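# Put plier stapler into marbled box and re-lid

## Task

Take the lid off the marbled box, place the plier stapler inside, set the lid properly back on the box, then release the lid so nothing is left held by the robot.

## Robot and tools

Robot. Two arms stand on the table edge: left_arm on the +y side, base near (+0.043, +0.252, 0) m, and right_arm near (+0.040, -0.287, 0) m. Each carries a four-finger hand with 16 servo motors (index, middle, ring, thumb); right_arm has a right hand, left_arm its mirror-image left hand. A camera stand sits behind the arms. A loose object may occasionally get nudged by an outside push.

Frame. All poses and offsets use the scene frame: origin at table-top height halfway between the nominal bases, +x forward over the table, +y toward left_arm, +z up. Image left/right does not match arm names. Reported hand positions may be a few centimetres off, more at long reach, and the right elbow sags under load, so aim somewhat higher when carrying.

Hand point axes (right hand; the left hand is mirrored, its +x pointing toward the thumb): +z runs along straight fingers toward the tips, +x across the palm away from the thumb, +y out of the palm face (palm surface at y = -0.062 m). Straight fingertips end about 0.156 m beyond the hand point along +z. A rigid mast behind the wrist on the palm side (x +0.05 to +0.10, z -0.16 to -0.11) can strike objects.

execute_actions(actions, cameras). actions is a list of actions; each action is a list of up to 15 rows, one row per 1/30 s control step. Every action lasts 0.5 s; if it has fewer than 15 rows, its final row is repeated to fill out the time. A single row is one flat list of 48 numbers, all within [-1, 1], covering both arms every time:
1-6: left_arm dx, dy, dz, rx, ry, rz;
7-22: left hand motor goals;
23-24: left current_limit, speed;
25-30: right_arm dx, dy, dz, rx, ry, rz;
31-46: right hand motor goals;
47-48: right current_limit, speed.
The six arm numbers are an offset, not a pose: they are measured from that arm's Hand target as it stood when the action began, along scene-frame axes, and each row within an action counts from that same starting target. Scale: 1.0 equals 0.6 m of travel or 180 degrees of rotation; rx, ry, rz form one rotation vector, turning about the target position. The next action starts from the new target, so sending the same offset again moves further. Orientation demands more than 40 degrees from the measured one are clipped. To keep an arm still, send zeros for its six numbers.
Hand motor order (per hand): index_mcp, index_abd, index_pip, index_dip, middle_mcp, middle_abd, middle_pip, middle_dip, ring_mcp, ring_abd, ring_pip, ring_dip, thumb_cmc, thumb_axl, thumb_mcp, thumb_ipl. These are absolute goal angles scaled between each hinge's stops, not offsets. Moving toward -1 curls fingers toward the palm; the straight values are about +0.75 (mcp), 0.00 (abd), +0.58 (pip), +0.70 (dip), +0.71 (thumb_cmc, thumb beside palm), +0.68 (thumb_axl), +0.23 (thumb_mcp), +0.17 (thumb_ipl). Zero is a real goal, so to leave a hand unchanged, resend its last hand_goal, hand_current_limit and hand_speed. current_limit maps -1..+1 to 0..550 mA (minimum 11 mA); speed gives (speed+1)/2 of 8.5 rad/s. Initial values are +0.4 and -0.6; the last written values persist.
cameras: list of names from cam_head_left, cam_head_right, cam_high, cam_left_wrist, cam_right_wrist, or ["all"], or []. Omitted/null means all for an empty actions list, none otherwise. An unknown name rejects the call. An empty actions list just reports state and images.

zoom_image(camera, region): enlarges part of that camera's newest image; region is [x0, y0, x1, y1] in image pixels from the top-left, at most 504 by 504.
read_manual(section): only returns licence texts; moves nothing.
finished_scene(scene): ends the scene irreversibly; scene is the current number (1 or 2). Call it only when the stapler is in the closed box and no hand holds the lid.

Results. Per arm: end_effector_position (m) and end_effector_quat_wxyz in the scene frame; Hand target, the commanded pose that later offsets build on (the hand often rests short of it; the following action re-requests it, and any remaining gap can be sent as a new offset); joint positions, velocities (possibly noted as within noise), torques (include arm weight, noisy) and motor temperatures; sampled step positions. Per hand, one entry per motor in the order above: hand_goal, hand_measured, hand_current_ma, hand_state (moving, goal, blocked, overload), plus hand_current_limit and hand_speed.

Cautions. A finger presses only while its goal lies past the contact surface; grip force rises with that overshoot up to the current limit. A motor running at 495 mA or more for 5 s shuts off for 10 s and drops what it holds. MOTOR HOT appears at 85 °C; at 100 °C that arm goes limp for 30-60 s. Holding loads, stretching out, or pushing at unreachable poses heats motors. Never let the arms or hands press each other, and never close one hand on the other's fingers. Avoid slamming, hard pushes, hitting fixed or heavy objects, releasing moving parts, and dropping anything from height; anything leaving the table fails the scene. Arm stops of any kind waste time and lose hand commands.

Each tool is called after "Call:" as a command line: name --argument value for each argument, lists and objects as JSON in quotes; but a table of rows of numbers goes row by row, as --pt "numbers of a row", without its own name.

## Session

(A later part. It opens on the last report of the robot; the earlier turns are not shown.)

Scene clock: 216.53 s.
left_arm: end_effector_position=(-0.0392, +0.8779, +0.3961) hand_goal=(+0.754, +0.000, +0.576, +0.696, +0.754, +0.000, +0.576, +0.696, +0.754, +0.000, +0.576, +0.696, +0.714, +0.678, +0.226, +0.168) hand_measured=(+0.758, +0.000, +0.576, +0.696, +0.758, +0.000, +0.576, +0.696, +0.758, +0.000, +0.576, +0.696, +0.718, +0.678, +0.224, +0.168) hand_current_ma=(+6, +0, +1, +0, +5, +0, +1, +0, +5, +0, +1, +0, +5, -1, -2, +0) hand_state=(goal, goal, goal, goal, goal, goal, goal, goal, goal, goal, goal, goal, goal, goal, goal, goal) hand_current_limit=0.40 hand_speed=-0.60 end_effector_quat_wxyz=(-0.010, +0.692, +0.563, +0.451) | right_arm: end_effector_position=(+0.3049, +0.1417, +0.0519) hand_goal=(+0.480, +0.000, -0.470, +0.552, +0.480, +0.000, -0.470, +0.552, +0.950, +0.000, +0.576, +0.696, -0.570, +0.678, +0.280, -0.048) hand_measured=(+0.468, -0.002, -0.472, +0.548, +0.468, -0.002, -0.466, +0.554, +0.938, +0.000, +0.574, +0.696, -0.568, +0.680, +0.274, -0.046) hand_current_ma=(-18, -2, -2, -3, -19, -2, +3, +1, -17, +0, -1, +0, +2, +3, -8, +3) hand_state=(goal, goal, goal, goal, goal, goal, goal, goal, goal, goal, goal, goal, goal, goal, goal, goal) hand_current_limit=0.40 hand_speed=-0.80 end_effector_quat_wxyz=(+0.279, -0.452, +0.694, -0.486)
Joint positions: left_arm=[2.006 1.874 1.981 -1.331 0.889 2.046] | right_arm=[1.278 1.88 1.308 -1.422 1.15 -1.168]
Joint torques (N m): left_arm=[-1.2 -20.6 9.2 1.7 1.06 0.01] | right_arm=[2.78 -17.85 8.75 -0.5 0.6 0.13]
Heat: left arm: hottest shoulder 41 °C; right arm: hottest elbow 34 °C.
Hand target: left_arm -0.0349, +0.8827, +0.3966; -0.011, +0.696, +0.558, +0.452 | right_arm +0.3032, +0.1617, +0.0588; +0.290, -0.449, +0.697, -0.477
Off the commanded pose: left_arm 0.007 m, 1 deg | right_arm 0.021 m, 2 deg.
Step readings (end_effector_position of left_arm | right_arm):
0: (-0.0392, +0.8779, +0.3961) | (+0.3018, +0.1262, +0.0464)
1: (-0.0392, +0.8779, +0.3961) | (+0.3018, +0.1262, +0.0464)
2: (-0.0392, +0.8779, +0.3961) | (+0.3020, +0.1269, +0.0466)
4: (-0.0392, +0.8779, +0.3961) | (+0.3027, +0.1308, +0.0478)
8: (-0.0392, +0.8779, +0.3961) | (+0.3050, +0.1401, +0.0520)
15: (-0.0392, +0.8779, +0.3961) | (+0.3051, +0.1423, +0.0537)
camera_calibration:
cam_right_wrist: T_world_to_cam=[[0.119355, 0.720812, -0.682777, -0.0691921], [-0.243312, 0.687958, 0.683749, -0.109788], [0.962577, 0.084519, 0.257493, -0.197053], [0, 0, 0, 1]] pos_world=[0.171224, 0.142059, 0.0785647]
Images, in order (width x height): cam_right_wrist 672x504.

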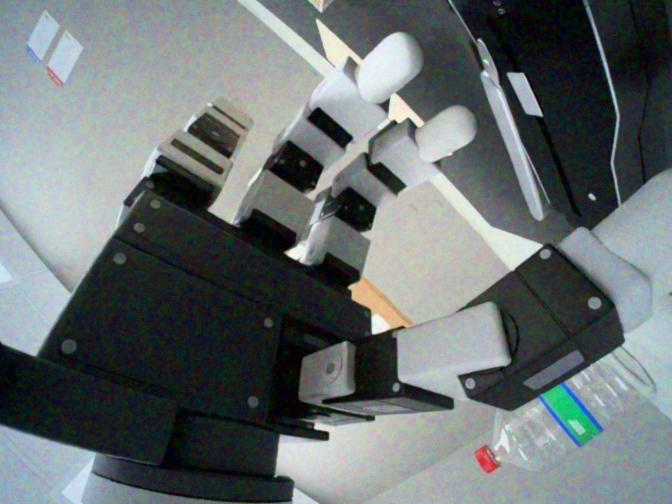

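Call:
execute_actions --actions '[[[0,0,0,0,0,0,0.754,0,0.576,0.696,0.754,0,0.576,0.696,0.754,0,0.576,0.696,0.714,0.678,0.226,0.168,0.4,-0.6,-0.006,0.002,-0.026,0,0,0,0.48,0,-0.47,0.551,0.48,0,-0.47,0.551,0.95,0,0.576,0.696,-0.571,0.678,0.28,-0.049,0.4,-0.8]]]' --cameras '["cam_right_wrist", "cam_high"]'

Call:
zoom_image --camera "cam_high" --region '[470, 110, 550, 190]'

Scene clock: 218.13 s.
left_arm: end_effector_position=(-0.0392, +0.8779, +0.3961) hand_goal=(+0.754, +0.000, +0.576, +0.696, +0.754, +0.000, +0.576, +0.696, +0.754, +0.000, +0.576, +0.696, +0.714, +0.678, +0.226, +0.168) hand_measured=(+0.758, +0.000, +0.576, +0.696, +0.758, +0.000, +0.576, +0.696, +0.758, +0.000, +0.576, +0.696, +0.718, +0.678, +0.224, +0.168) hand_current_ma=(+6, +0, +1, +0, +5, +0, +1, +0, +5, +0, +1, +0, +5, -1, -2, +0) hand_state=(goal, goal, goal, goal, goal, goal, goal, goal, goal, goal, goal, goal, goal, goal, goal, goal) hand_current_limit=0.40 hand_speed=-0.60 end_effector_quat_wxyz=(-0.010, +0.692, +0.563, +0.451) | right_arm: end_effector_position=(+0.3025, +0.1428, +0.0422) hand_goal=(+0.480, +0.000, -0.470, +0.552, +0.480, +0.000, -0.470, +0.552, +0.950, +0.000, +0.576, +0.696, -0.570, +0.678, +0.280, -0.048) hand_measured=(+0.478, -0.006, -0.484, +0.544, +0.468, -0.002, -0.466, +0.554, +0.938, +0.000, +0.574, +0.696, -0.568, +0.680, +0.276, -0.046) hand_current_ma=(-2, -7, -22, -12, -19, -2, +3, +1, -17, +0, -1, +0, +2, +3, -7, +3) hand_state=(goal, goal, goal, goal, goal, goal, goal, goal, goal, goal, goal, goal, goal, goal, goal, goal) hand_current_limit=0.40 hand_speed=-0.80 end_effector_quat_wxyz=(+0.278, -0.453, +0.692, -0.488)
Joint positions: left_arm=[2.006 1.874 1.981 -1.331 0.889 2.046] | right_arm=[1.284 1.901 1.308 -1.422 1.15 -1.152]
Joint torques (N m): left_arm=[-1.2 -20.54 9.18 1.7 1.06 0.01] | right_arm=[2.9 -17.55 8.02 0.02 0.48 0.13]
Heat: left arm: hottest shoulder 41 °C; right arm: hottest elbow 34 °C.
Hand target: left_arm -0.0349, +0.8827, +0.3966; -0.011, +0.696, +0.558, +0.452 | right_arm +0.2996, +0.1629, +0.0431; +0.290, -0.449, +0.698, -0.477
Off the commanded pose: left_arm 0.007 m, 1 deg | right_arm 0.020 m, 2 deg.
Step readings (end_effector_position of left_arm | right_arm):
0: (-0.0392, +0.8779, +0.3961) | (+0.3049, +0.1418, +0.0519)
1: (-0.0392, +0.8779, +0.3961) | (+0.3049, +0.1417, +0.0517)
2: (-0.0392, +0.8779, +0.3961) | (+0.3046, +0.1420, +0.0515)
4: (-0.0392, +0.8779, +0.3961) | (+0.3036, +0.1426, +0.0497)
8: (-0.0392, +0.8779, +0.3961) | (+0.3022, +0.1426, +0.0429)
15: (-0.0392, +0.8779, +0.3961) | (+0.3025, +0.1428, +0.0422)
camera_calibration:
cam_right_wrist: T_world_to_cam=[[0.119548, 0.715922, -0.687869, -0.0754463], [-0.243576, 0.692813, 0.678735, -0.104969], [0.962486, 0.0864071, 0.257206, -0.192493], [0, 0, 0, 1]] pos_world=[0.168724, 0.14337, 0.0688593]
Images, in order (width x height): cam_high 896x504, cam_right_wrist 672x504.

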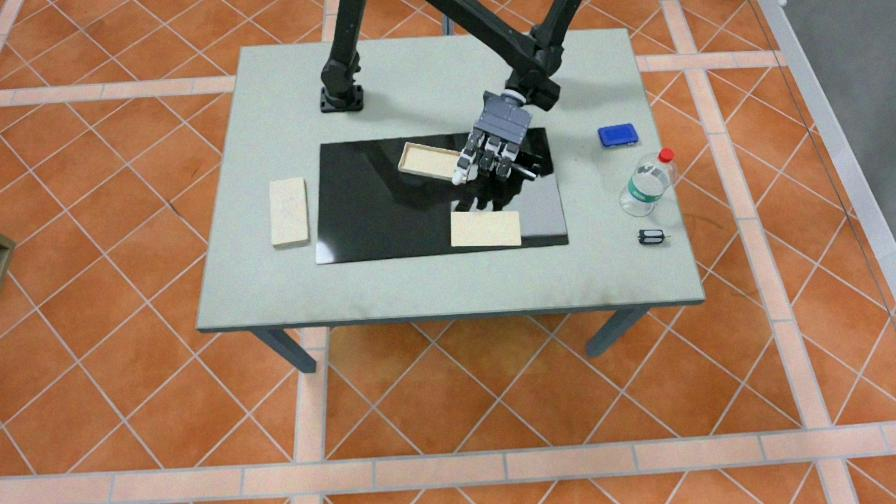

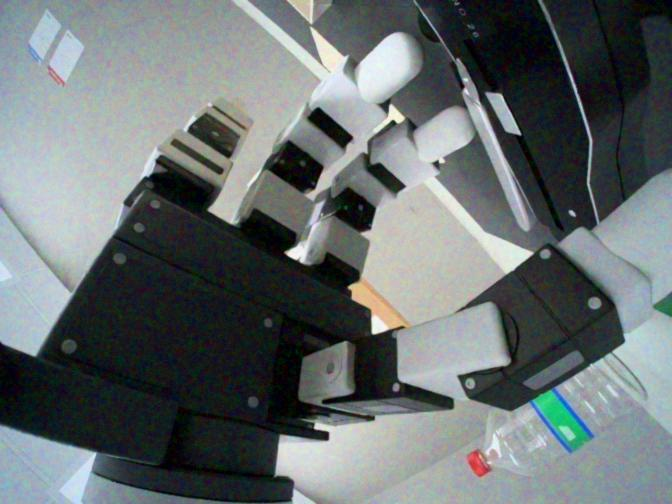

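Scaled by 6.300 from the camera's 896x504 image, which has a finer 1280x720 frame.

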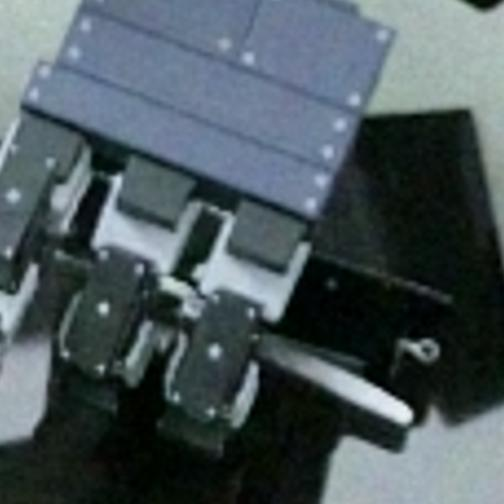

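Call:
execute_actions --actions '[[[0,0,0,0,0,0,0.754,0,0.576,0.696,0.754,0,0.576,0.696,0.754,0,0.576,0.696,0.714,0.678,0.226,0.168,0.4,-0.6,0.003,0,0,0,0,0,0.54,0,-0.47,0.551,0.30,0,-0.47,0.551,0.95,0,0.576,0.696,-0.571,0.678,0.25,-0.049,0,-0.85]],[[0,0,0,0,0,0,0.754,0,0.576,0.696,0.754,0,0.576,0.696,0.754,0,0.576,0.696,0.714,0.678,0.226,0.168,0.4,-0.6,0,0,-0.012,0,0,0,0.54,0,-0.47,0.551,0.24,0,-0.47,0.551,0.95,0,0.576,0.696,-0.571,0.678,0.22,-0.049,0,-0.85]],[[0,0,0,0,0,0,0.754,0,0.576,0.696,0.754,0,0.576,0.696,0.754,0,0.576,0.696,0.714,0.678,0.226,0.168,0.4,-0.6,0,0,0,0,0,0,0.46,0,-0.47,0.551,0.20,0,-0.47,0.551,0.95,0,0.576,0.696,-0.571,0.678,0.12,-0.049,0,-0.85]],[[0,0,0,0,0,0,0.754,0,0.576,0.696,0.754,0,0.576,0.696,0.754,0,0.576,0.696,0.714,0.678,0.226,0.168,0.4,-0.6,0,0,0,0,0,0,0.42,0,-0.47,0.551,0.16,0,-0.47,0.551,0.95,0,0.576,0.696,-0.571,0.678,0.06,-0.049,0,-0.85]]]' --cameras '["cam_right_wrist", "cam_high"]'

Call:
zoom_image --camera "cam_high" --region '[470, 110, 550, 190]'

Scene clock: 223.83 s.
left_arm: end_effector_position=(-0.0392, +0.8779, +0.3961) hand_goal=(+0.754, +0.000, +0.576, +0.696, +0.754, +0.000, +0.576, +0.696, +0.754, +0.000, +0.576, +0.696, +0.714, +0.678, +0.226, +0.168) hand_measured=(+0.758, +0.000, +0.576, +0.696, +0.758, +0.000, +0.576, +0.696, +0.758, +0.000, +0.576, +0.696, +0.718, +0.678, +0.224, +0.168) hand_current_ma=(+6, +0, +1, +0, +5, +0, +1, +0, +5, +0, +1, +0, +5, -1, -2, +0) hand_state=(goal, goal, goal, goal, goal, goal, goal, goal, goal, goal, goal, goal, goal, goal, goal, goal) hand_current_limit=0.40 hand_speed=-0.60 end_effector_quat_wxyz=(-0.010, +0.692, +0.563, +0.451) | right_arm: end_effector_position=(+0.3024, +0.1446, +0.0419) hand_goal=(+0.420, +0.000, -0.470, +0.552, +0.160, +0.000, -0.470, +0.552, +0.950, +0.000, +0.576, +0.696, -0.570, +0.678, +0.060, -0.048) hand_measured=(+0.476, -0.016, -0.476, +0.544, +0.210, -0.004, -0.458, +0.556, +0.938, +0.000, +0.574, +0.696, -0.554, +0.680, +0.140, -0.030) hand_current_ma=(+160, -23, -7, -12, +137, -3, +17, +5, -17, +0, -1, +0, +28, +2, +275, +45) hand_state=(blocked, goal, goal, goal, blocked, goal, goal, goal, goal, goal, goal, goal, goal, goal, blocked, goal) hand_current_limit=0.00 hand_speed=-0.85 end_effector_quat_wxyz=(+0.281, -0.453, +0.691, -0.488)
Joint positions: left_arm=[2.006 1.874 1.981 -1.331 0.889 2.046] | right_arm=[1.287 1.903 1.308 -1.417 1.156 -1.152]
Joint torques (N m): left_arm=[-1.14 -20.66 9.2 1.69 1.07 0.01] | right_arm=[2.37 -16.73 7.66 0.58 0.32 0.08]
Heat: left arm: hottest shoulder 41 °C; right arm: hottest elbow 34 °C.
Hand target: left_arm -0.0349, +0.8827, +0.3966; -0.011, +0.696, +0.558, +0.452 | right_arm +0.3015, +0.1629, +0.0360; +0.290, -0.449, +0.698, -0.477
Off the commanded pose: left_arm 0.007 m, 1 deg | right_arm 0.019 m, 2 deg.
Step readings (end_effector_position of left_arm | right_arm):
0: (-0.0392, +0.8779, +0.3961) | (+0.3025, +0.1428, +0.0422)
1: (-0.0392, +0.8779, +0.3961) | (+0.3025, +0.1428, +0.0422)
2: (-0.0392, +0.8779, +0.3961) | (+0.3025, +0.1428, +0.0422)
4: (-0.0392, +0.8779, +0.3961) | (+0.3023, +0.1428, +0.0420)
8: (-0.0392, +0.8779, +0.3961) | (+0.3011, +0.1435, +0.0420)
15: (-0.0392, +0.8779, +0.3961) | (+0.3011, +0.1435, +0.0420)
16: (-0.0392, +0.8779, +0.3961) | (+0.3011, +0.1435, +0.0420)
17: (-0.0392, +0.8779, +0.3961) | (+0.3011, +0.1435, +0.0420)
19: (-0.0392, +0.8779, +0.3961) | (+0.3011, +0.1436, +0.0418)
23: (-0.0392, +0.8779, +0.3961) | (+0.3013, +0.1442, +0.0413)
30: (-0.0392, +0.8779, +0.3961) | (+0.3014, +0.1445, +0.0413)
31: (-0.0392, +0.8779, +0.3961) | (+0.3014, +0.1445, +0.0413)
32: (-0.0392, +0.8779, +0.3961) | (+0.3015, +0.1445, +0.0414)
34: (-0.0392, +0.8779, +0.3961) | (+0.3018, +0.1445, +0.0414)
38: (-0.0392, +0.8779, +0.3961) | (+0.3020, +0.1445, +0.0416)
45: (-0.0392, +0.8779, +0.3961) | (+0.3020, +0.1445, +0.0416)
46: (-0.0392, +0.8779, +0.3961) | (+0.3020, +0.1445, +0.0416)
47: (-0.0392, +0.8779, +0.3961) | (+0.3021, +0.1445, +0.0416)
49: (-0.0392, +0.8779, +0.3961) | (+0.3024, +0.1446, +0.0419)
53: (-0.0392, +0.8779, +0.3961) | (+0.3024, +0.1446, +0.0419)
60: (-0.0392, +0.8779, +0.3961) | (+0.3024, +0.1446, +0.0419)
camera_calibration:
cam_right_wrist: T_world_to_cam=[[0.120005, 0.718071, -0.685546, -0.0774329], [-0.251231, 0.690025, 0.678784, -0.103297], [0.960459, 0.0907728, 0.263208, -0.192792], [0, 0, 0, 1]] pos_world=[0.16851, 0.14438, 0.0677765]
Images, in order (width x height): cam_high 896x504, cam_right_wrist 672x504.

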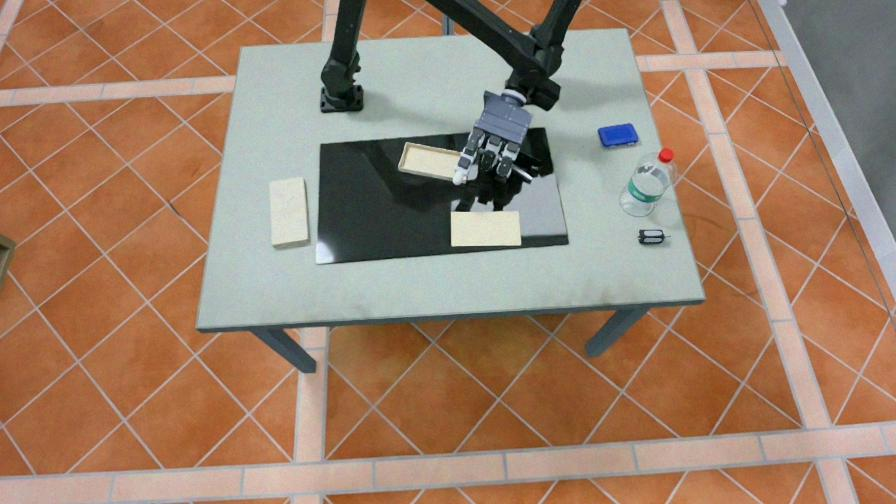

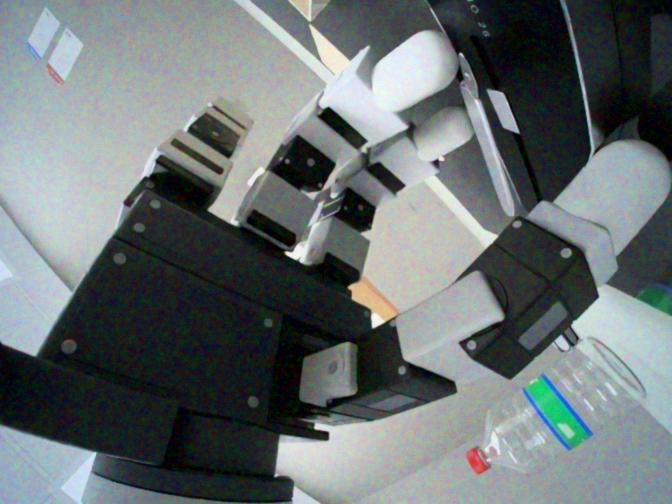

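Scaled by 6.300 from the camera's 896x504 image, which has a finer 1280x720 frame.

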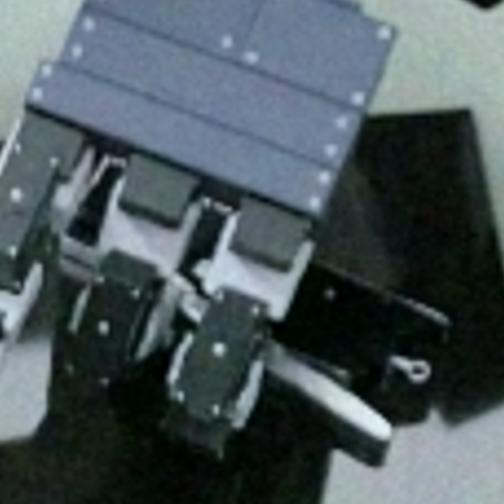

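Call:
execute_actions --actions '[[[0,0,0,0,0,0,0.754,0,0.576,0.696,0.754,0,0.576,0.696,0.754,0,0.576,0.696,0.714,0.678,0.226,0.168,0.4,-0.6,0,0,-0.012,0,0,0,0.47,0,-0.47,0.551,0.22,0,-0.47,0.551,0.95,0,0.576,0.696,-0.571,0.678,0.16,-0.049,0,-0.85]],[[0,0,0,0,0,0,0.754,0,0.576,0.696,0.754,0,0.576,0.696,0.754,0,0.576,0.696,0.714,0.678,0.226,0.168,0.4,-0.6,0,0,0,0,0,0,0.42,0,-0.47,0.551,0.16,0,-0.47,0.551,0.95,0,0.576,0.696,-0.571,0.678,0.06,-0.049,0.1,-0.85]]]' --cameras '["cam_right_wrist"]'

Scene clock: 227.50 s.
left_arm: end_effector_position=(-0.0392, +0.8779, +0.3961) hand_goal=(+0.754, +0.000, +0.576, +0.696, +0.754, +0.000, +0.576, +0.696, +0.754, +0.000, +0.576, +0.696, +0.714, +0.678, +0.226, +0.168) hand_measured=(+0.758, +0.000, +0.576, +0.696, +0.758, +0.000, +0.576, +0.696, +0.758, +0.000, +0.576, +0.696, +0.718, +0.678, +0.224, +0.168) hand_current_ma=(+6, +0, +1, +0, +5, +0, +1, +0, +5, +0, +1, +0, +5, -1, -2, +0) hand_state=(goal, goal, goal, goal, goal, goal, goal, goal, goal, goal, goal, goal, goal, goal, goal, goal) hand_current_limit=0.40 hand_speed=-0.60 end_effector_quat_wxyz=(-0.010, +0.692, +0.563, +0.451) | right_arm: end_effector_position=(+0.3026, +0.1448, +0.0418) hand_goal=(+0.420, +0.000, -0.470, +0.552, +0.160, +0.000, -0.470, +0.552, +0.950, +0.000, +0.576, +0.696, -0.570, +0.678, +0.060, -0.048) hand_measured=(+0.476, -0.022, -0.476, +0.544, +0.210, -0.004, -0.460, +0.556, +0.938, +0.000, +0.574, +0.696, -0.564, +0.680, +0.144, -0.030) hand_current_ma=(+158, -32, -7, -12, +136, -3, +15, +3, -17, +0, -1, +0, +8, +2, +303, +47) hand_state=(blocked, blocked, goal, goal, blocked, goal, goal, goal, goal, goal, goal, goal, goal, goal, blocked, goal) hand_current_limit=0.10 hand_speed=-0.85 end_effector_quat_wxyz=(+0.282, -0.453, +0.691, -0.488)
Joint positions: left_arm=[2.006 1.874 1.981 -1.331 0.889 2.046] | right_arm=[1.287 1.903 1.308 -1.415 1.157 -1.154]
Joint torques (N m): left_arm=[-1.2 -20.6 9.2 1.72 1.06 0.01] | right_arm=[2.37 -15.85 7.21 1.06 0.29 0.1]
Heat: left arm: hottest shoulder 41 °C; right arm: hottest elbow 34 °C.
Hand target: left_arm -0.0349, +0.8827, +0.3966; -0.011, +0.696, +0.558, +0.452 | right_arm +0.3015, +0.1629, +0.0287; +0.290, -0.449, +0.697, -0.477
Off the commanded pose: left_arm 0.007 m, 1 deg | right_arm 0.022 m, 2 deg.
Step readings (end_effector_position of left_arm | right_arm):
0: (-0.0392, +0.8779, +0.3961) | (+0.3024, +0.1446, +0.0419)
1: (-0.0392, +0.8779, +0.3961) | (+0.3024, +0.1446, +0.0419)
2: (-0.0392, +0.8779, +0.3961) | (+0.3024, +0.1446, +0.0419)
4: (-0.0392, +0.8779, +0.3961) | (+0.3025, +0.1447, +0.0419)
8: (-0.0392, +0.8779, +0.3961) | (+0.3025, +0.1449, +0.0417)
15: (-0.0392, +0.8779, +0.3961) | (+0.3025, +0.1449, +0.0417)
16: (-0.0392, +0.8779, +0.3961) | (+0.3025, +0.1449, +0.0417)
17: (-0.0392, +0.8779, +0.3961) | (+0.3025, +0.1449, +0.0417)
19: (-0.0392, +0.8779, +0.3961) | (+0.3026, +0.1448, +0.0417)
23: (-0.0392, +0.8779, +0.3961) | (+0.3026, +0.1448, +0.0418)
30: (-0.0392, +0.8779, +0.3961) | (+0.3026, +0.1448, +0.0418)
camera_calibration:
cam_right_wrist: T_world_to_cam=[[0.119644, 0.71794, -0.685746, -0.077502], [-0.252473, 0.690003, 0.678346, -0.102872], [0.960178, 0.0919726, 0.263815, -0.193097], [0, 0, 0, 1]] pos_world=[0.168708, 0.144383, 0.0675778]
Images, in order (width x height): cam_right_wrist 672x504.

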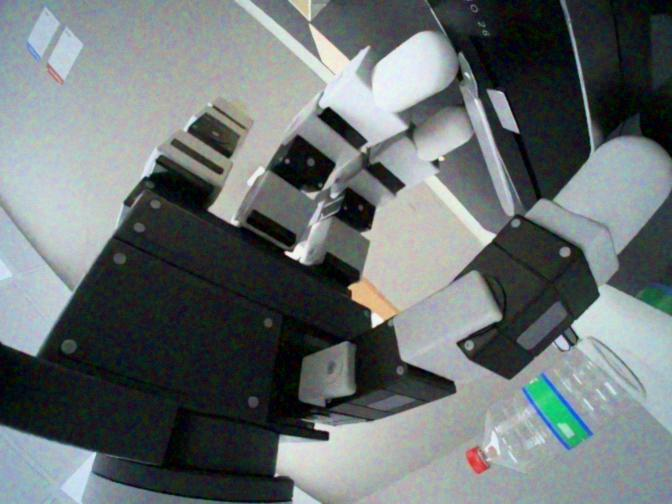

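Call:
execute_actions --actions '[[[0,0,0,0,0,0,0.754,0,0.576,0.696,0.754,0,0.576,0.696,0.754,0,0.576,0.696,0.714,0.678,0.226,0.168,0.4,-0.6,0,0,0.015,0,0,0,0.36,0,-0.47,0.551,0.10,0,-0.47,0.551,0.95,0,0.576,0.696,-0.571,0.678,0.0,-0.049,0.3,-0.85]],[[0,0,0,0,0,0,0.754,0,0.576,0.696,0.754,0,0.576,0.696,0.754,0,0.576,0.696,0.714,0.678,0.226,0.168,0.4,-0.6,0,0,0.01,0,0,0,0.34,0,-0.47,0.551,0.08,0,-0.47,0.551,0.95,0,0.576,0.696,-0.571,0.678,-0.02,-0.049,0.5,-0.85]],[[0,0,0,0,0,0,0.754,0,0.576,0.696,0.754,0,0.576,0.696,0.754,0,0.576,0.696,0.714,0.678,0.226,0.168,0.4,-0.6,0,0,0.02,0,0,0,0.34,0,-0.47,0.551,0.08,0,-0.47,0.551,0.95,0,0.576,0.696,-0.571,0.678,-0.02,-0.049,0.5,-0.85]]]' --cameras '["cam_right_wrist", "cam_high", "cam_head_left"]'

Call:
zoom_image --camera "cam_high" --region '[470, 110, 550, 190]'

Scene clock: 231.13 s.
left_arm: end_effector_position=(-0.0392, +0.8779, +0.3961) hand_goal=(+0.754, +0.000, +0.576, +0.696, +0.754, +0.000, +0.576, +0.696, +0.754, +0.000, +0.576, +0.696, +0.714, +0.678, +0.226, +0.168) hand_measured=(+0.758, +0.000, +0.576, +0.696, +0.758, +0.000, +0.576, +0.696, +0.758, +0.000, +0.576, +0.696, +0.718, +0.678, +0.224, +0.168) hand_current_ma=(+6, +0, +1, +0, +5, +0, +1, +0, +5, +0, +1, +0, +5, -1, -2, +0) hand_state=(goal, goal, goal, goal, goal, goal, goal, goal, goal, goal, goal, goal, goal, goal, goal, goal) hand_current_limit=0.40 hand_speed=-0.60 end_effector_quat_wxyz=(-0.010, +0.692, +0.563, +0.451) | right_arm: end_effector_position=(+0.3024, +0.1447, +0.0443) hand_goal=(+0.340, +0.000, -0.470, +0.552, +0.080, +0.000, -0.470, +0.552, +0.950, +0.000, +0.576, +0.696, -0.570, +0.678, -0.020, -0.048) hand_measured=(+0.432, -0.010, -0.446, +0.562, +0.080, -0.004, -0.466, +0.554, +0.938, +0.000, +0.574, +0.696, -0.576, +0.676, +0.062, -0.020) hand_current_ma=(+309, -13, +48, +12, +1, -2, +4, +1, -17, +0, -1, +0, -8, -3, +344, +84) hand_state=(blocked, goal, blocked, goal, goal, goal, goal, goal, goal, goal, goal, goal, goal, goal, blocked, blocked) hand_current_limit=0.50 hand_speed=-0.85 end_effector_quat_wxyz=(+0.279, -0.454, +0.689, -0.490)
Joint positions: left_arm=[2.006 1.874 1.981 -1.331 0.889 2.046] | right_arm=[1.287 1.903 1.315 -1.431 1.156 -1.152]
Joint torques (N m): left_arm=[-1.14 -20.66 9.18 1.7 1.06 0.01] | right_arm=[2.43 -19.43 8.29 -0.44 0.31 0.06]
Heat: left arm: hottest shoulder 41 °C; right arm: hottest elbow 34 °C.
Hand target: left_arm -0.0349, +0.8827, +0.3966; -0.011, +0.696, +0.558, +0.452 | right_arm +0.3014, +0.1627, +0.0556; +0.290, -0.449, +0.697, -0.477
Off the commanded pose: left_arm 0.007 m, 1 deg | right_arm 0.021 m, 2 deg.
Step readings (end_effector_position of left_arm | right_arm):
0: (-0.0392, +0.8779, +0.3961) | (+0.3026, +0.1448, +0.0418)
1: (-0.0392, +0.8779, +0.3961) | (+0.3026, +0.1448, +0.0418)
2: (-0.0392, +0.8779, +0.3961) | (+0.3027, +0.1448, +0.0419)
4: (-0.0392, +0.8779, +0.3961) | (+0.3030, +0.1448, +0.0421)
8: (-0.0392, +0.8779, +0.3961) | (+0.3030, +0.1449, +0.0421)
15: (-0.0392, +0.8779, +0.3961) | (+0.3030, +0.1449, +0.0421)
16: (-0.0392, +0.8779, +0.3961) | (+0.3031, +0.1449, +0.0422)
17: (-0.0392, +0.8779, +0.3961) | (+0.3032, +0.1449, +0.0423)
19: (-0.0392, +0.8779, +0.3961) | (+0.3033, +0.1449, +0.0424)
23: (-0.0392, +0.8779, +0.3961) | (+0.3034, +0.1452, +0.0426)
30: (-0.0392, +0.8779, +0.3961) | (+0.3033, +0.1450, +0.0426)
31: (-0.0392, +0.8779, +0.3961) | (+0.3034, +0.1451, +0.0427)
32: (-0.0392, +0.8779, +0.3961) | (+0.3034, +0.1451, +0.0430)
34: (-0.0392, +0.8779, +0.3961) | (+0.3031, +0.1447, +0.0436)
38: (-0.0392, +0.8779, +0.3961) | (+0.3027, +0.1448, +0.0442)
45: (-0.0392, +0.8779, +0.3961) | (+0.3025, +0.1447, +0.0443)
camera_calibration:
cam_right_wrist: T_world_to_cam=[[0.118312, 0.713158, -0.690947, -0.0743784], [-0.249872, 0.694825, 0.674376, -0.105854], [0.961024, 0.0928614, 0.260404, -0.193817], [0, 0, 0, 1]] pos_world=[0.168613, 0.144592, 0.0704645]
Images, in order (width x height): cam_head_left 896x504, cam_high 896x504, cam_right_wrist 672x504.

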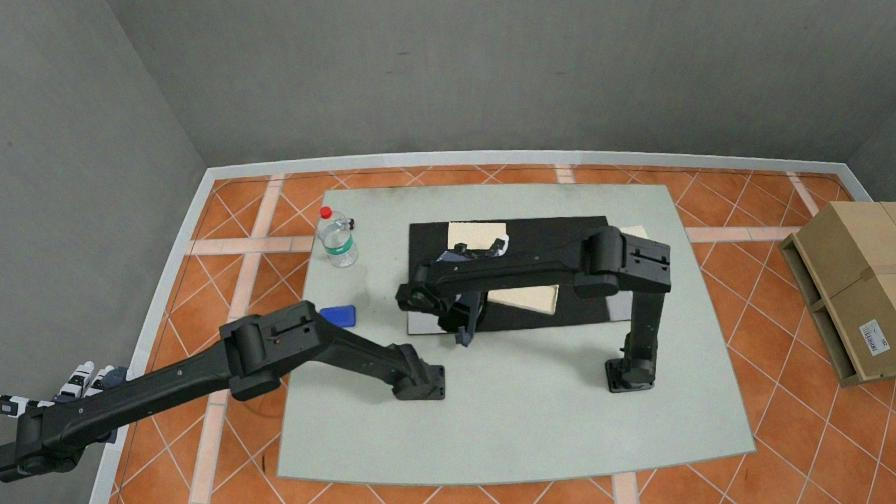

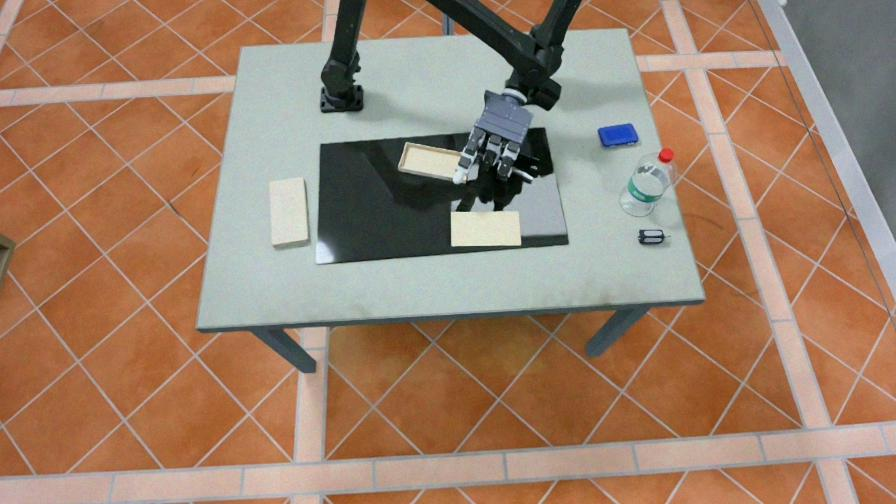

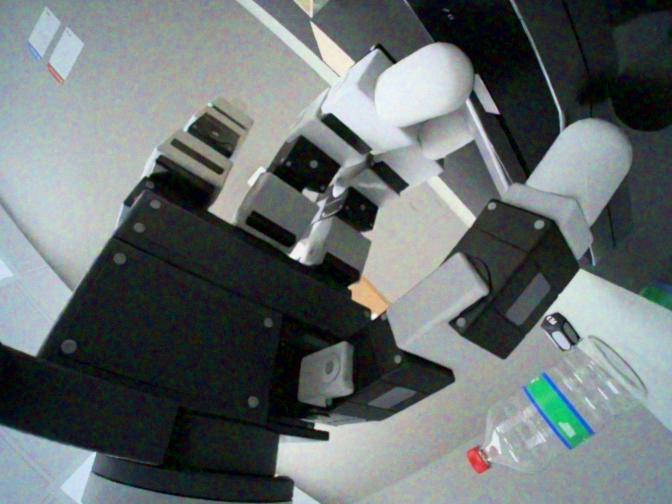

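Scaled by 6.300 from the camera's 896x504 image, which has a finer 1280x720 frame.

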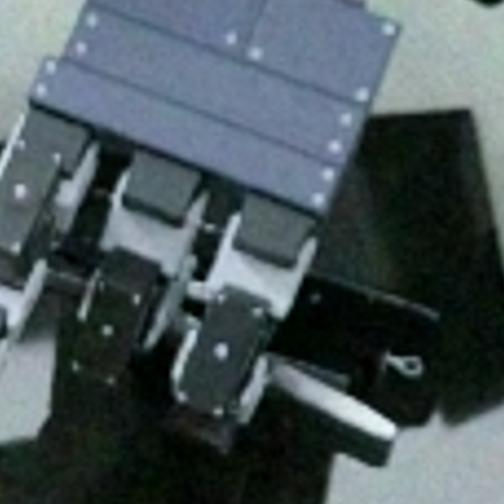

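Call:
zoom_image --camera "cam_right_wrist" --region '[330, 0, 672, 260]'

Scaled by 1.474 from the camera's 672x504 image, which has a finer 960x720 frame.

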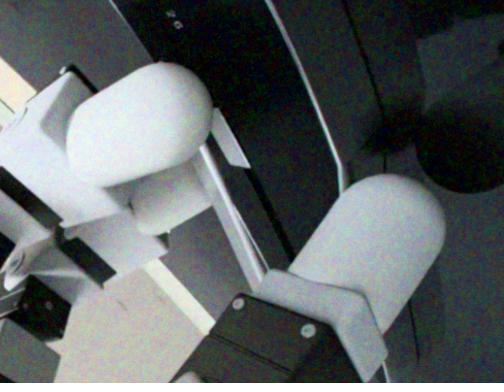

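Call:
execute_actions --actions '[[[0,0,0,0,0,0,0.754,0,0.576,0.696,0.754,0,0.576,0.696,0.754,0,0.576,0.696,0.714,0.678,0.226,0.168,0.4,-0.6,0,0,0,0,0,0,0.52,0,-0.47,0.551,0.40,0,-0.40,0.551,0.95,0,0.576,0.696,-0.571,0.678,0.22,-0.049,0.2,-0.8]],[[0,0,0,0,0,0,0.754,0,0.576,0.696,0.754,0,0.576,0.696,0.754,0,0.576,0.696,0.714,0.678,0.226,0.168,0.4,-0.6,-0.004,-0.005,0.008,0,0,-0.0278,0.52,0,-0.47,0.551,0.44,0,-0.38,0.551,0.95,0,0.576,0.696,-0.571,0.678,0.22,-0.049,0.2,-0.8]],[[0,0,0,0,0,0,0.754,0,0.576,0.696,0.754,0,0.576,0.696,0.754,0,0.576,0.696,0.714,0.678,0.226,0.168,0.4,-0.6,-0.004,-0.004,0,0,0,-0.0278,0.52,0,-0.47,0.551,0.46,0,-0.38,0.551,0.95,0,0.576,0.696,-0.571,0.678,0.22,-0.049,0.2,-0.8]]]' --cameras '["cam_right_wrist", "cam_high"]'

Call:
zoom_image --camera "cam_high" --region '[470, 110, 550, 190]'

Scene clock: 240.43 s.
left_arm: end_effector_position=(-0.0392, +0.8779, +0.3961) hand_goal=(+0.754, +0.000, +0.576, +0.696, +0.754, +0.000, +0.576, +0.696, +0.754, +0.000, +0.576, +0.696, +0.714, +0.678, +0.226, +0.168) hand_measured=(+0.758, +0.000, +0.576, +0.696, +0.758, +0.000, +0.576, +0.696, +0.758, +0.000, +0.576, +0.696, +0.718, +0.678, +0.224, +0.168) hand_current_ma=(+6, +0, +1, +0, +5, +0, +1, +0, +5, +0, +1, +0, +5, -1, -2, +0) hand_state=(goal, goal, goal, goal, goal, goal, goal, goal, goal, goal, goal, goal, goal, goal, goal, goal) hand_current_limit=0.40 hand_speed=-0.60 end_effector_quat_wxyz=(-0.010, +0.692, +0.563, +0.451) | right_arm: end_effector_position=(+0.2937, +0.1423, +0.0543) hand_goal=(+0.520, +0.000, -0.470, +0.552, +0.460, +0.000, -0.380, +0.552, +0.950, +0.000, +0.576, +0.696, -0.570, +0.678, +0.220, -0.048) hand_measured=(+0.508, -0.002, -0.466, +0.556, +0.448, -0.002, -0.382, +0.550, +0.938, +0.000, +0.574, +0.696, -0.572, +0.676, +0.216, -0.046) hand_current_ma=(-20, -2, +5, +4, -21, -1, -1, -2, -17, +0, -1, +0, -2, -2, -6, +3) hand_state=(goal, goal, goal, goal, goal, goal, goal, goal, goal, goal, goal, goal, goal, goal, goal, goal) hand_current_limit=0.20 hand_speed=-0.80 end_effector_quat_wxyz=(+0.247, -0.403, +0.731, -0.492)
Joint positions: left_arm=[2.006 1.874 1.981 -1.331 0.889 2.046] | right_arm=[1.291 1.939 1.393 -1.661 1.058 -0.906]
Joint torques (N m): left_arm=[-1.2 -20.6 9.2 1.72 1.06 0.01] | right_arm=[1.67 -18.43 8.49 -0.98 0.45 0.11]
Heat: left arm: hottest shoulder 42 °C; right arm: hottest elbow 34 °C.
Hand target: left_arm -0.0349, +0.8827, +0.3966; -0.011, +0.696, +0.558, +0.452 | right_arm +0.2966, +0.1575, +0.0605; +0.247, -0.387, +0.734, -0.501
Off the commanded pose: left_arm 0.007 m, 1 deg | right_arm 0.017 m, 2 deg.
joint sent to its limit (right arm) — joint 4 (wrist pitch), lower limit. The joint targets still meet the commanded pose.
Step readings (end_effector_position of left_arm | right_arm):
0: (-0.0392, +0.8779, +0.3961) | (+0.3024, +0.1447, +0.0443)
1: (-0.0392, +0.8779, +0.3961) | (+0.3024, +0.1447, +0.0443)
2: (-0.0392, +0.8779, +0.3961) | (+0.3024, +0.1447, +0.0443)
4: (-0.0392, +0.8779, +0.3961) | (+0.3023, +0.1449, +0.0443)
8: (-0.0392, +0.8779, +0.3961) | (+0.3017, +0.1455, +0.0445)
15: (-0.0392, +0.8779, +0.3961) | (+0.3001, +0.1466, +0.0449)
16: (-0.0392, +0.8779, +0.3961) | (+0.3000, +0.1466, +0.0451)
17: (-0.0392, +0.8779, +0.3961) | (+0.2991, +0.1462, +0.0457)
19: (-0.0392, +0.8779, +0.3961) | (+0.2972, +0.1450, +0.0491)
23: (-0.0392, +0.8779, +0.3961) | (+0.2965, +0.1434, +0.0565)
30: (-0.0392, +0.8779, +0.3961) | (+0.2972, +0.1426, +0.0548)
31: (-0.0392, +0.8779, +0.3961) | (+0.2970, +0.1424, +0.0542)
32: (-0.0392, +0.8779, +0.3961) | (+0.2960, +0.1418, +0.0532)
34: (-0.0392, +0.8779, +0.3961) | (+0.2937, +0.1405, +0.0521)
38: (-0.0392, +0.8779, +0.3961) | (+0.2927, +0.1404, +0.0525)
45: (-0.0392, +0.8779, +0.3961) | (+0.2934, +0.1420, +0.0542)
camera_calibration:
cam_right_wrist: T_world_to_cam=[[0.20814, 0.716378, -0.665943, -0.092975], [-0.141145, 0.695727, 0.704303, -0.146777], [0.967862, -0.0525985, 0.245922, -0.168308], [0, 0, 0, 1]] pos_world=[0.161533, 0.15987, 0.0828501]
Images, in order (width x height): cam_high 896x504, cam_right_wrist 672x504.

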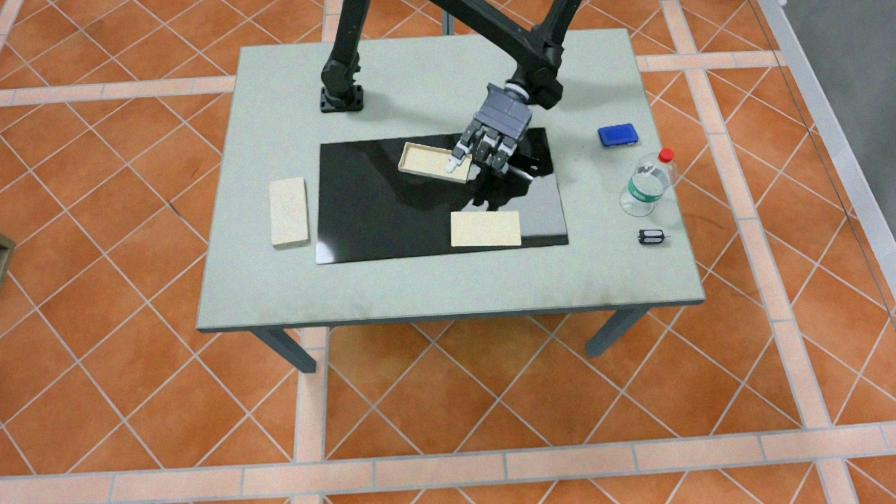

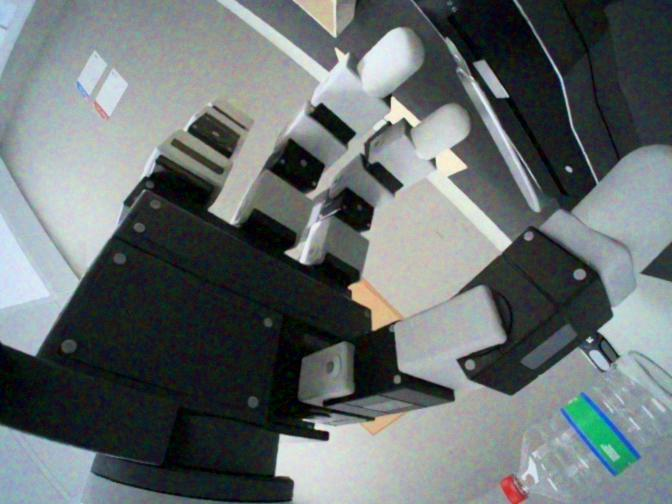

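Scaled by 6.300 from the camera's 896x504 image, which has a finer 1280x720 frame.

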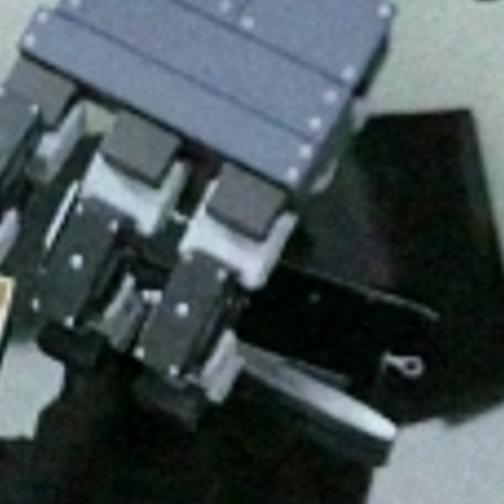

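Call:
zoom_image --camera "cam_high" --region '[430, 130, 490, 190]'

Scaled by 8.400 from the camera's 896x504 image, which has a finer 1280x720 frame.

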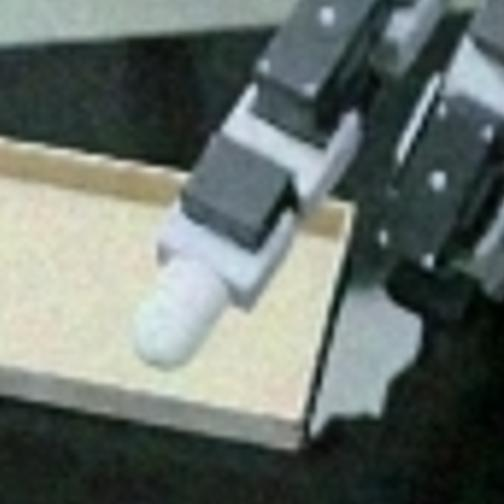

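Call:
execute_actions --actions '[[[0,0,0,0,0,0,0.754,0,0.576,0.696,0.754,0,0.576,0.696,0.754,0,0.576,0.696,0.714,0.678,0.226,0.168,0.4,-0.6,-0.01,0.008,0,0,0,0,0.60,0,-0.47,0.551,0.54,0,-0.47,0.551,0.95,0,0.576,0.696,-0.571,0.678,0.09,0.1135,0.2,-0.8]],[[0,0,0,0,0,0,0.754,0,0.576,0.696,0.754,0,0.576,0.696,0.754,0,0.576,0.696,0.714,0.678,0.226,0.168,0.4,-0.6,0,0,-0.017,0,0,0,0.60,0,-0.47,0.551,0.54,0,-0.47,0.551,0.95,0,0.576,0.696,-0.571,0.678,0.09,0.1135,0.2,-0.8]]]' --cameras '["cam_right_wrist", "cam_high"]'

Call:
zoom_image --camera "cam_right_wrist" --region '[330, 0, 672, 260]'

Scene clock: 251.13 s.
left_arm: end_effector_position=(-0.0392, +0.8779, +0.3961) hand_goal=(+0.754, +0.000, +0.576, +0.696, +0.754, +0.000, +0.576, +0.696, +0.754, +0.000, +0.576, +0.696, +0.714, +0.678, +0.226, +0.168) hand_measured=(+0.758, +0.000, +0.576, +0.696, +0.758, +0.000, +0.576, +0.696, +0.758, +0.000, +0.576, +0.696, +0.718, +0.678, +0.224, +0.168) hand_current_ma=(+6, +0, +1, +0, +5, +0, +1, +0, +5, +0, +1, +0, +5, -1, -2, +0) hand_state=(goal, goal, goal, goal, goal, goal, goal, goal, goal, goal, goal, goal, goal, goal, goal, goal) hand_current_limit=0.40 hand_speed=-0.60 end_effector_quat_wxyz=(-0.010, +0.692, +0.563, +0.451) | right_arm: end_effector_position=(+0.2929, +0.1432, +0.0423) hand_goal=(+0.600, +0.000, -0.470, +0.552, +0.540, +0.000, -0.470, +0.552, +0.950, +0.000, +0.576, +0.696, -0.570, +0.678, +0.090, +0.114) hand_measured=(+0.588, -0.002, -0.468, +0.554, +0.526, -0.002, -0.466, +0.550, +0.938, +0.000, +0.574, +0.696, -0.572, +0.676, +0.092, +0.112) hand_current_ma=(-20, -2, +2, +2, -22, -1, +4, -2, -17, +0, -1, +0, -1, -2, +1, -3) hand_state=(goal, goal, goal, goal, goal, goal, goal, goal, goal, goal, goal, goal, goal, goal, goal, goal) hand_current_limit=0.20 hand_speed=-0.80 end_effector_quat_wxyz=(+0.242, -0.399, +0.733, -0.494)
Joint positions: left_arm=[2.006 1.874 1.981 -1.331 0.889 2.046] | right_arm=[1.292 1.967 1.397 -1.662 1.049 -0.883]
Joint torques (N m): left_arm=[-1.2 -20.66 9.18 1.7 1.06 0.01] | right_arm=[2.78 -19.08 8.38 -0.98 0.46 0.08]
Heat: left arm: hottest shoulder 42 °C; right arm: hottest elbow 34 °C.
Hand target: left_arm -0.0349, +0.8827, +0.3966; -0.011, +0.696, +0.558, +0.452 | right_arm +0.2906, +0.1622, +0.0503; +0.247, -0.387, +0.734, -0.501
Off the commanded pose: left_arm 0.007 m, 1 deg | right_arm 0.021 m, 2 deg.
joint sent to its limit (right arm) — joint 4 (wrist pitch), lower limit. The joint targets still meet the commanded pose.
Step readings (end_effector_position of left_arm | right_arm):
0: (-0.0392, +0.8779, +0.3961) | (+0.2938, +0.1423, +0.0543)
1: (-0.0392, +0.8779, +0.3961) | (+0.2937, +0.1423, +0.0542)
2: (-0.0392, +0.8779, +0.3961) | (+0.2935, +0.1423, +0.0541)
4: (-0.0392, +0.8779, +0.3961) | (+0.2931, +0.1422, +0.0538)
8: (-0.0392, +0.8779, +0.3961) | (+0.2930, +0.1428, +0.0538)
15: (-0.0392, +0.8779, +0.3961) | (+0.2933, +0.1440, +0.0546)
16: (-0.0392, +0.8779, +0.3961) | (+0.2933, +0.1440, +0.0546)
17: (-0.0392, +0.8779, +0.3961) | (+0.2933, +0.1441, +0.0544)
19: (-0.0392, +0.8779, +0.3961) | (+0.2932, +0.1443, +0.0529)
23: (-0.0392, +0.8779, +0.3961) | (+0.2930, +0.1438, +0.0468)
30: (-0.0392, +0.8779, +0.3961) | (+0.2929, +0.1431, +0.0423)
camera_calibration:
cam_right_wrist: T_world_to_cam=[[0.216278, 0.710916, -0.669195, -0.102867], [-0.1307, 0.700331, 0.701751, -0.142766], [0.967544, -0.0643098, 0.244383, -0.162839], [0, 0, 0, 1]] pos_world=[0.161142, 0.162641, 0.0711434]
Images, in order (width x height): cam_high 896x504, cam_right_wrist 672x504.

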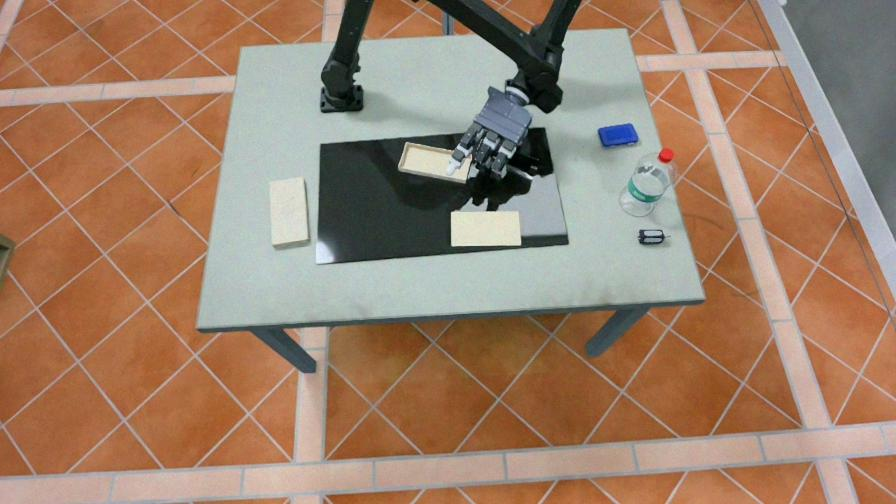

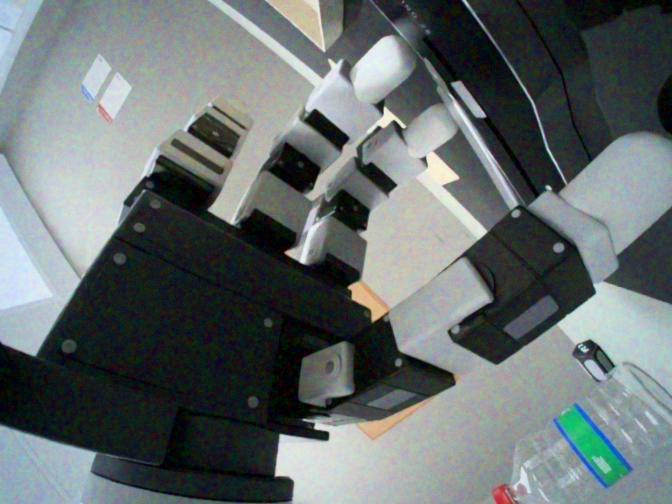

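Scaled by 1.474 from the camera's 672x504 image, which has a finer 960x720 frame.

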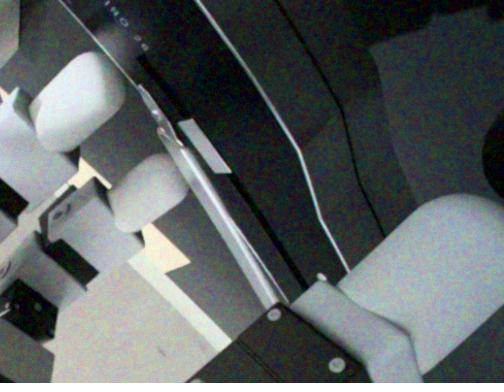

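Call:
execute_actions --actions '[[[0,0,0,0,0,0,0.754,0,0.576,0.696,0.754,0,0.576,0.696,0.754,0,0.576,0.696,0.714,0.678,0.226,0.168,0.4,-0.6,0,0,0.002,0,0,0,0.48,0,-0.47,0.551,0.42,0,-0.47,0.551,0.95,0,0.576,0.696,-0.571,0.678,0.0,0.1135,0,-0.85]],[[0,0,0,0,0,0,0.754,0,0.576,0.696,0.754,0,0.576,0.696,0.754,0,0.576,0.696,0.714,0.678,0.226,0.168,0.4,-0.6,0,0,0,0,0,0,0.42,0,-0.47,0.551,0.36,0,-0.47,0.551,0.95,0,0.576,0.696,-0.571,0.678,-0.06,0.1135,0,-0.85]]]' --cameras '["cam_right_wrist"]'

Call:
zoom_image --camera "cam_right_wrist" --region '[330, 0, 672, 260]'

Scene clock: 253.70 s.
left_arm: end_effector_position=(-0.0392, +0.8779, +0.3961) hand_goal=(+0.754, +0.000, +0.576, +0.696, +0.754, +0.000, +0.576, +0.696, +0.754, +0.000, +0.576, +0.696, +0.714, +0.678, +0.226, +0.168) hand_measured=(+0.758, +0.000, +0.576, +0.696, +0.758, +0.000, +0.576, +0.696, +0.758, +0.000, +0.576, +0.696, +0.718, +0.678, +0.224, +0.168) hand_current_ma=(+6, +0, +1, +0, +5, +0, +1, +0, +5, +0, +1, +0, +5, -1, -2, +0) hand_state=(goal, goal, goal, goal, goal, goal, goal, goal, goal, goal, goal, goal, goal, goal, goal, goal) hand_current_limit=0.40 hand_speed=-0.60 end_effector_quat_wxyz=(-0.010, +0.692, +0.563, +0.451) | right_arm: end_effector_position=(+0.2931, +0.1429, +0.0431) hand_goal=(+0.420, +0.000, -0.470, +0.552, +0.360, +0.000, -0.470, +0.552, +0.950, +0.000, +0.576, +0.696, -0.570, +0.678, -0.060, +0.114) hand_measured=(+0.458, -0.002, -0.460, +0.556, +0.398, -0.002, -0.458, +0.558, +0.938, +0.000, +0.574, +0.696, -0.570, +0.676, -0.036, +0.118) hand_current_ma=(+92, -2, +13, +3, +90, -1, +19, +6, -17, +0, -1, +0, +0, -2, +67, +7) hand_state=(blocked, goal, goal, goal, blocked, goal, goal, goal, goal, goal, goal, goal, goal, goal, blocked, goal) hand_current_limit=0.00 hand_speed=-0.85 end_effector_quat_wxyz=(+0.242, -0.399, +0.733, -0.495)
Joint positions: left_arm=[2.006 1.874 1.981 -1.331 0.889 2.046] | right_arm=[1.292 1.967 1.399 -1.667 1.05 -0.881]
Joint torques (N m): left_arm=[-1.2 -20.6 9.17 1.72 1.07 0.01] | right_arm=[2.78 -19.31 8.29 -0.81 0.43 0.07]
Heat: left arm: hottest shoulder 42 °C; right arm: hottest elbow 34 °C.
Hand target: left_arm -0.0349, +0.8827, +0.3966; -0.011, +0.696, +0.558, +0.452 | right_arm +0.2906, +0.1622, +0.0515; +0.247, -0.387, +0.734, -0.501
Off the commanded pose: left_arm 0.007 m, 1 deg | right_arm 0.021 m, 2 deg.
joint sent to its limit (right arm) — joint 4 (wrist pitch), lower limit. The joint targets still meet the commanded pose.
Step readings (end_effector_position of left_arm | right_arm):
0: (-0.0392, +0.8779, +0.3961) | (+0.2930, +0.1432, +0.0423)
1: (-0.0392, +0.8779, +0.3961) | (+0.2930, +0.1432, +0.0423)
2: (-0.0392, +0.8779, +0.3961) | (+0.2930, +0.1432, +0.0423)
4: (-0.0392, +0.8779, +0.3961) | (+0.2930, +0.1432, +0.0423)
8: (-0.0392, +0.8779, +0.3961) | (+0.2930, +0.1431, +0.0428)
15: (-0.0392, +0.8779, +0.3961) | (+0.2930, +0.1431, +0.0429)
16: (-0.0392, +0.8779, +0.3961) | (+0.2930, +0.1431, +0.0429)
17: (-0.0392, +0.8779, +0.3961) | (+0.2931, +0.1431, +0.0430)
19: (-0.0392, +0.8779, +0.3961) | (+0.2931, +0.1429, +0.0430)
23: (-0.0392, +0.8779, +0.3961) | (+0.2931, +0.1429, +0.0431)
30: (-0.0392, +0.8779, +0.3961) | (+0.2931, +0.1429, +0.0431)
camera_calibration:
cam_right_wrist: T_world_to_cam=[[0.217341, 0.709565, -0.670284, -0.102285], [-0.130947, 0.701687, 0.700349, -0.143046], [0.967272, -0.0644424, 0.245421, -0.163079], [0, 0, 0, 1]] pos_world=[0.161241, 0.162442, 0.0716451]
Images, in order (width x height): cam_right_wrist 672x504.

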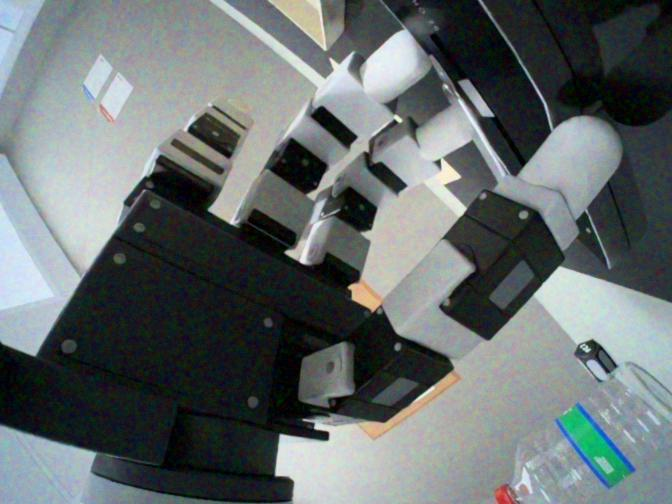

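Scaled by 1.474 from the camera's 672x504 image, which has a finer 960x720 frame.

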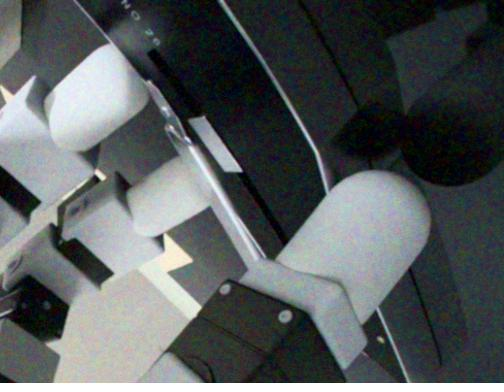

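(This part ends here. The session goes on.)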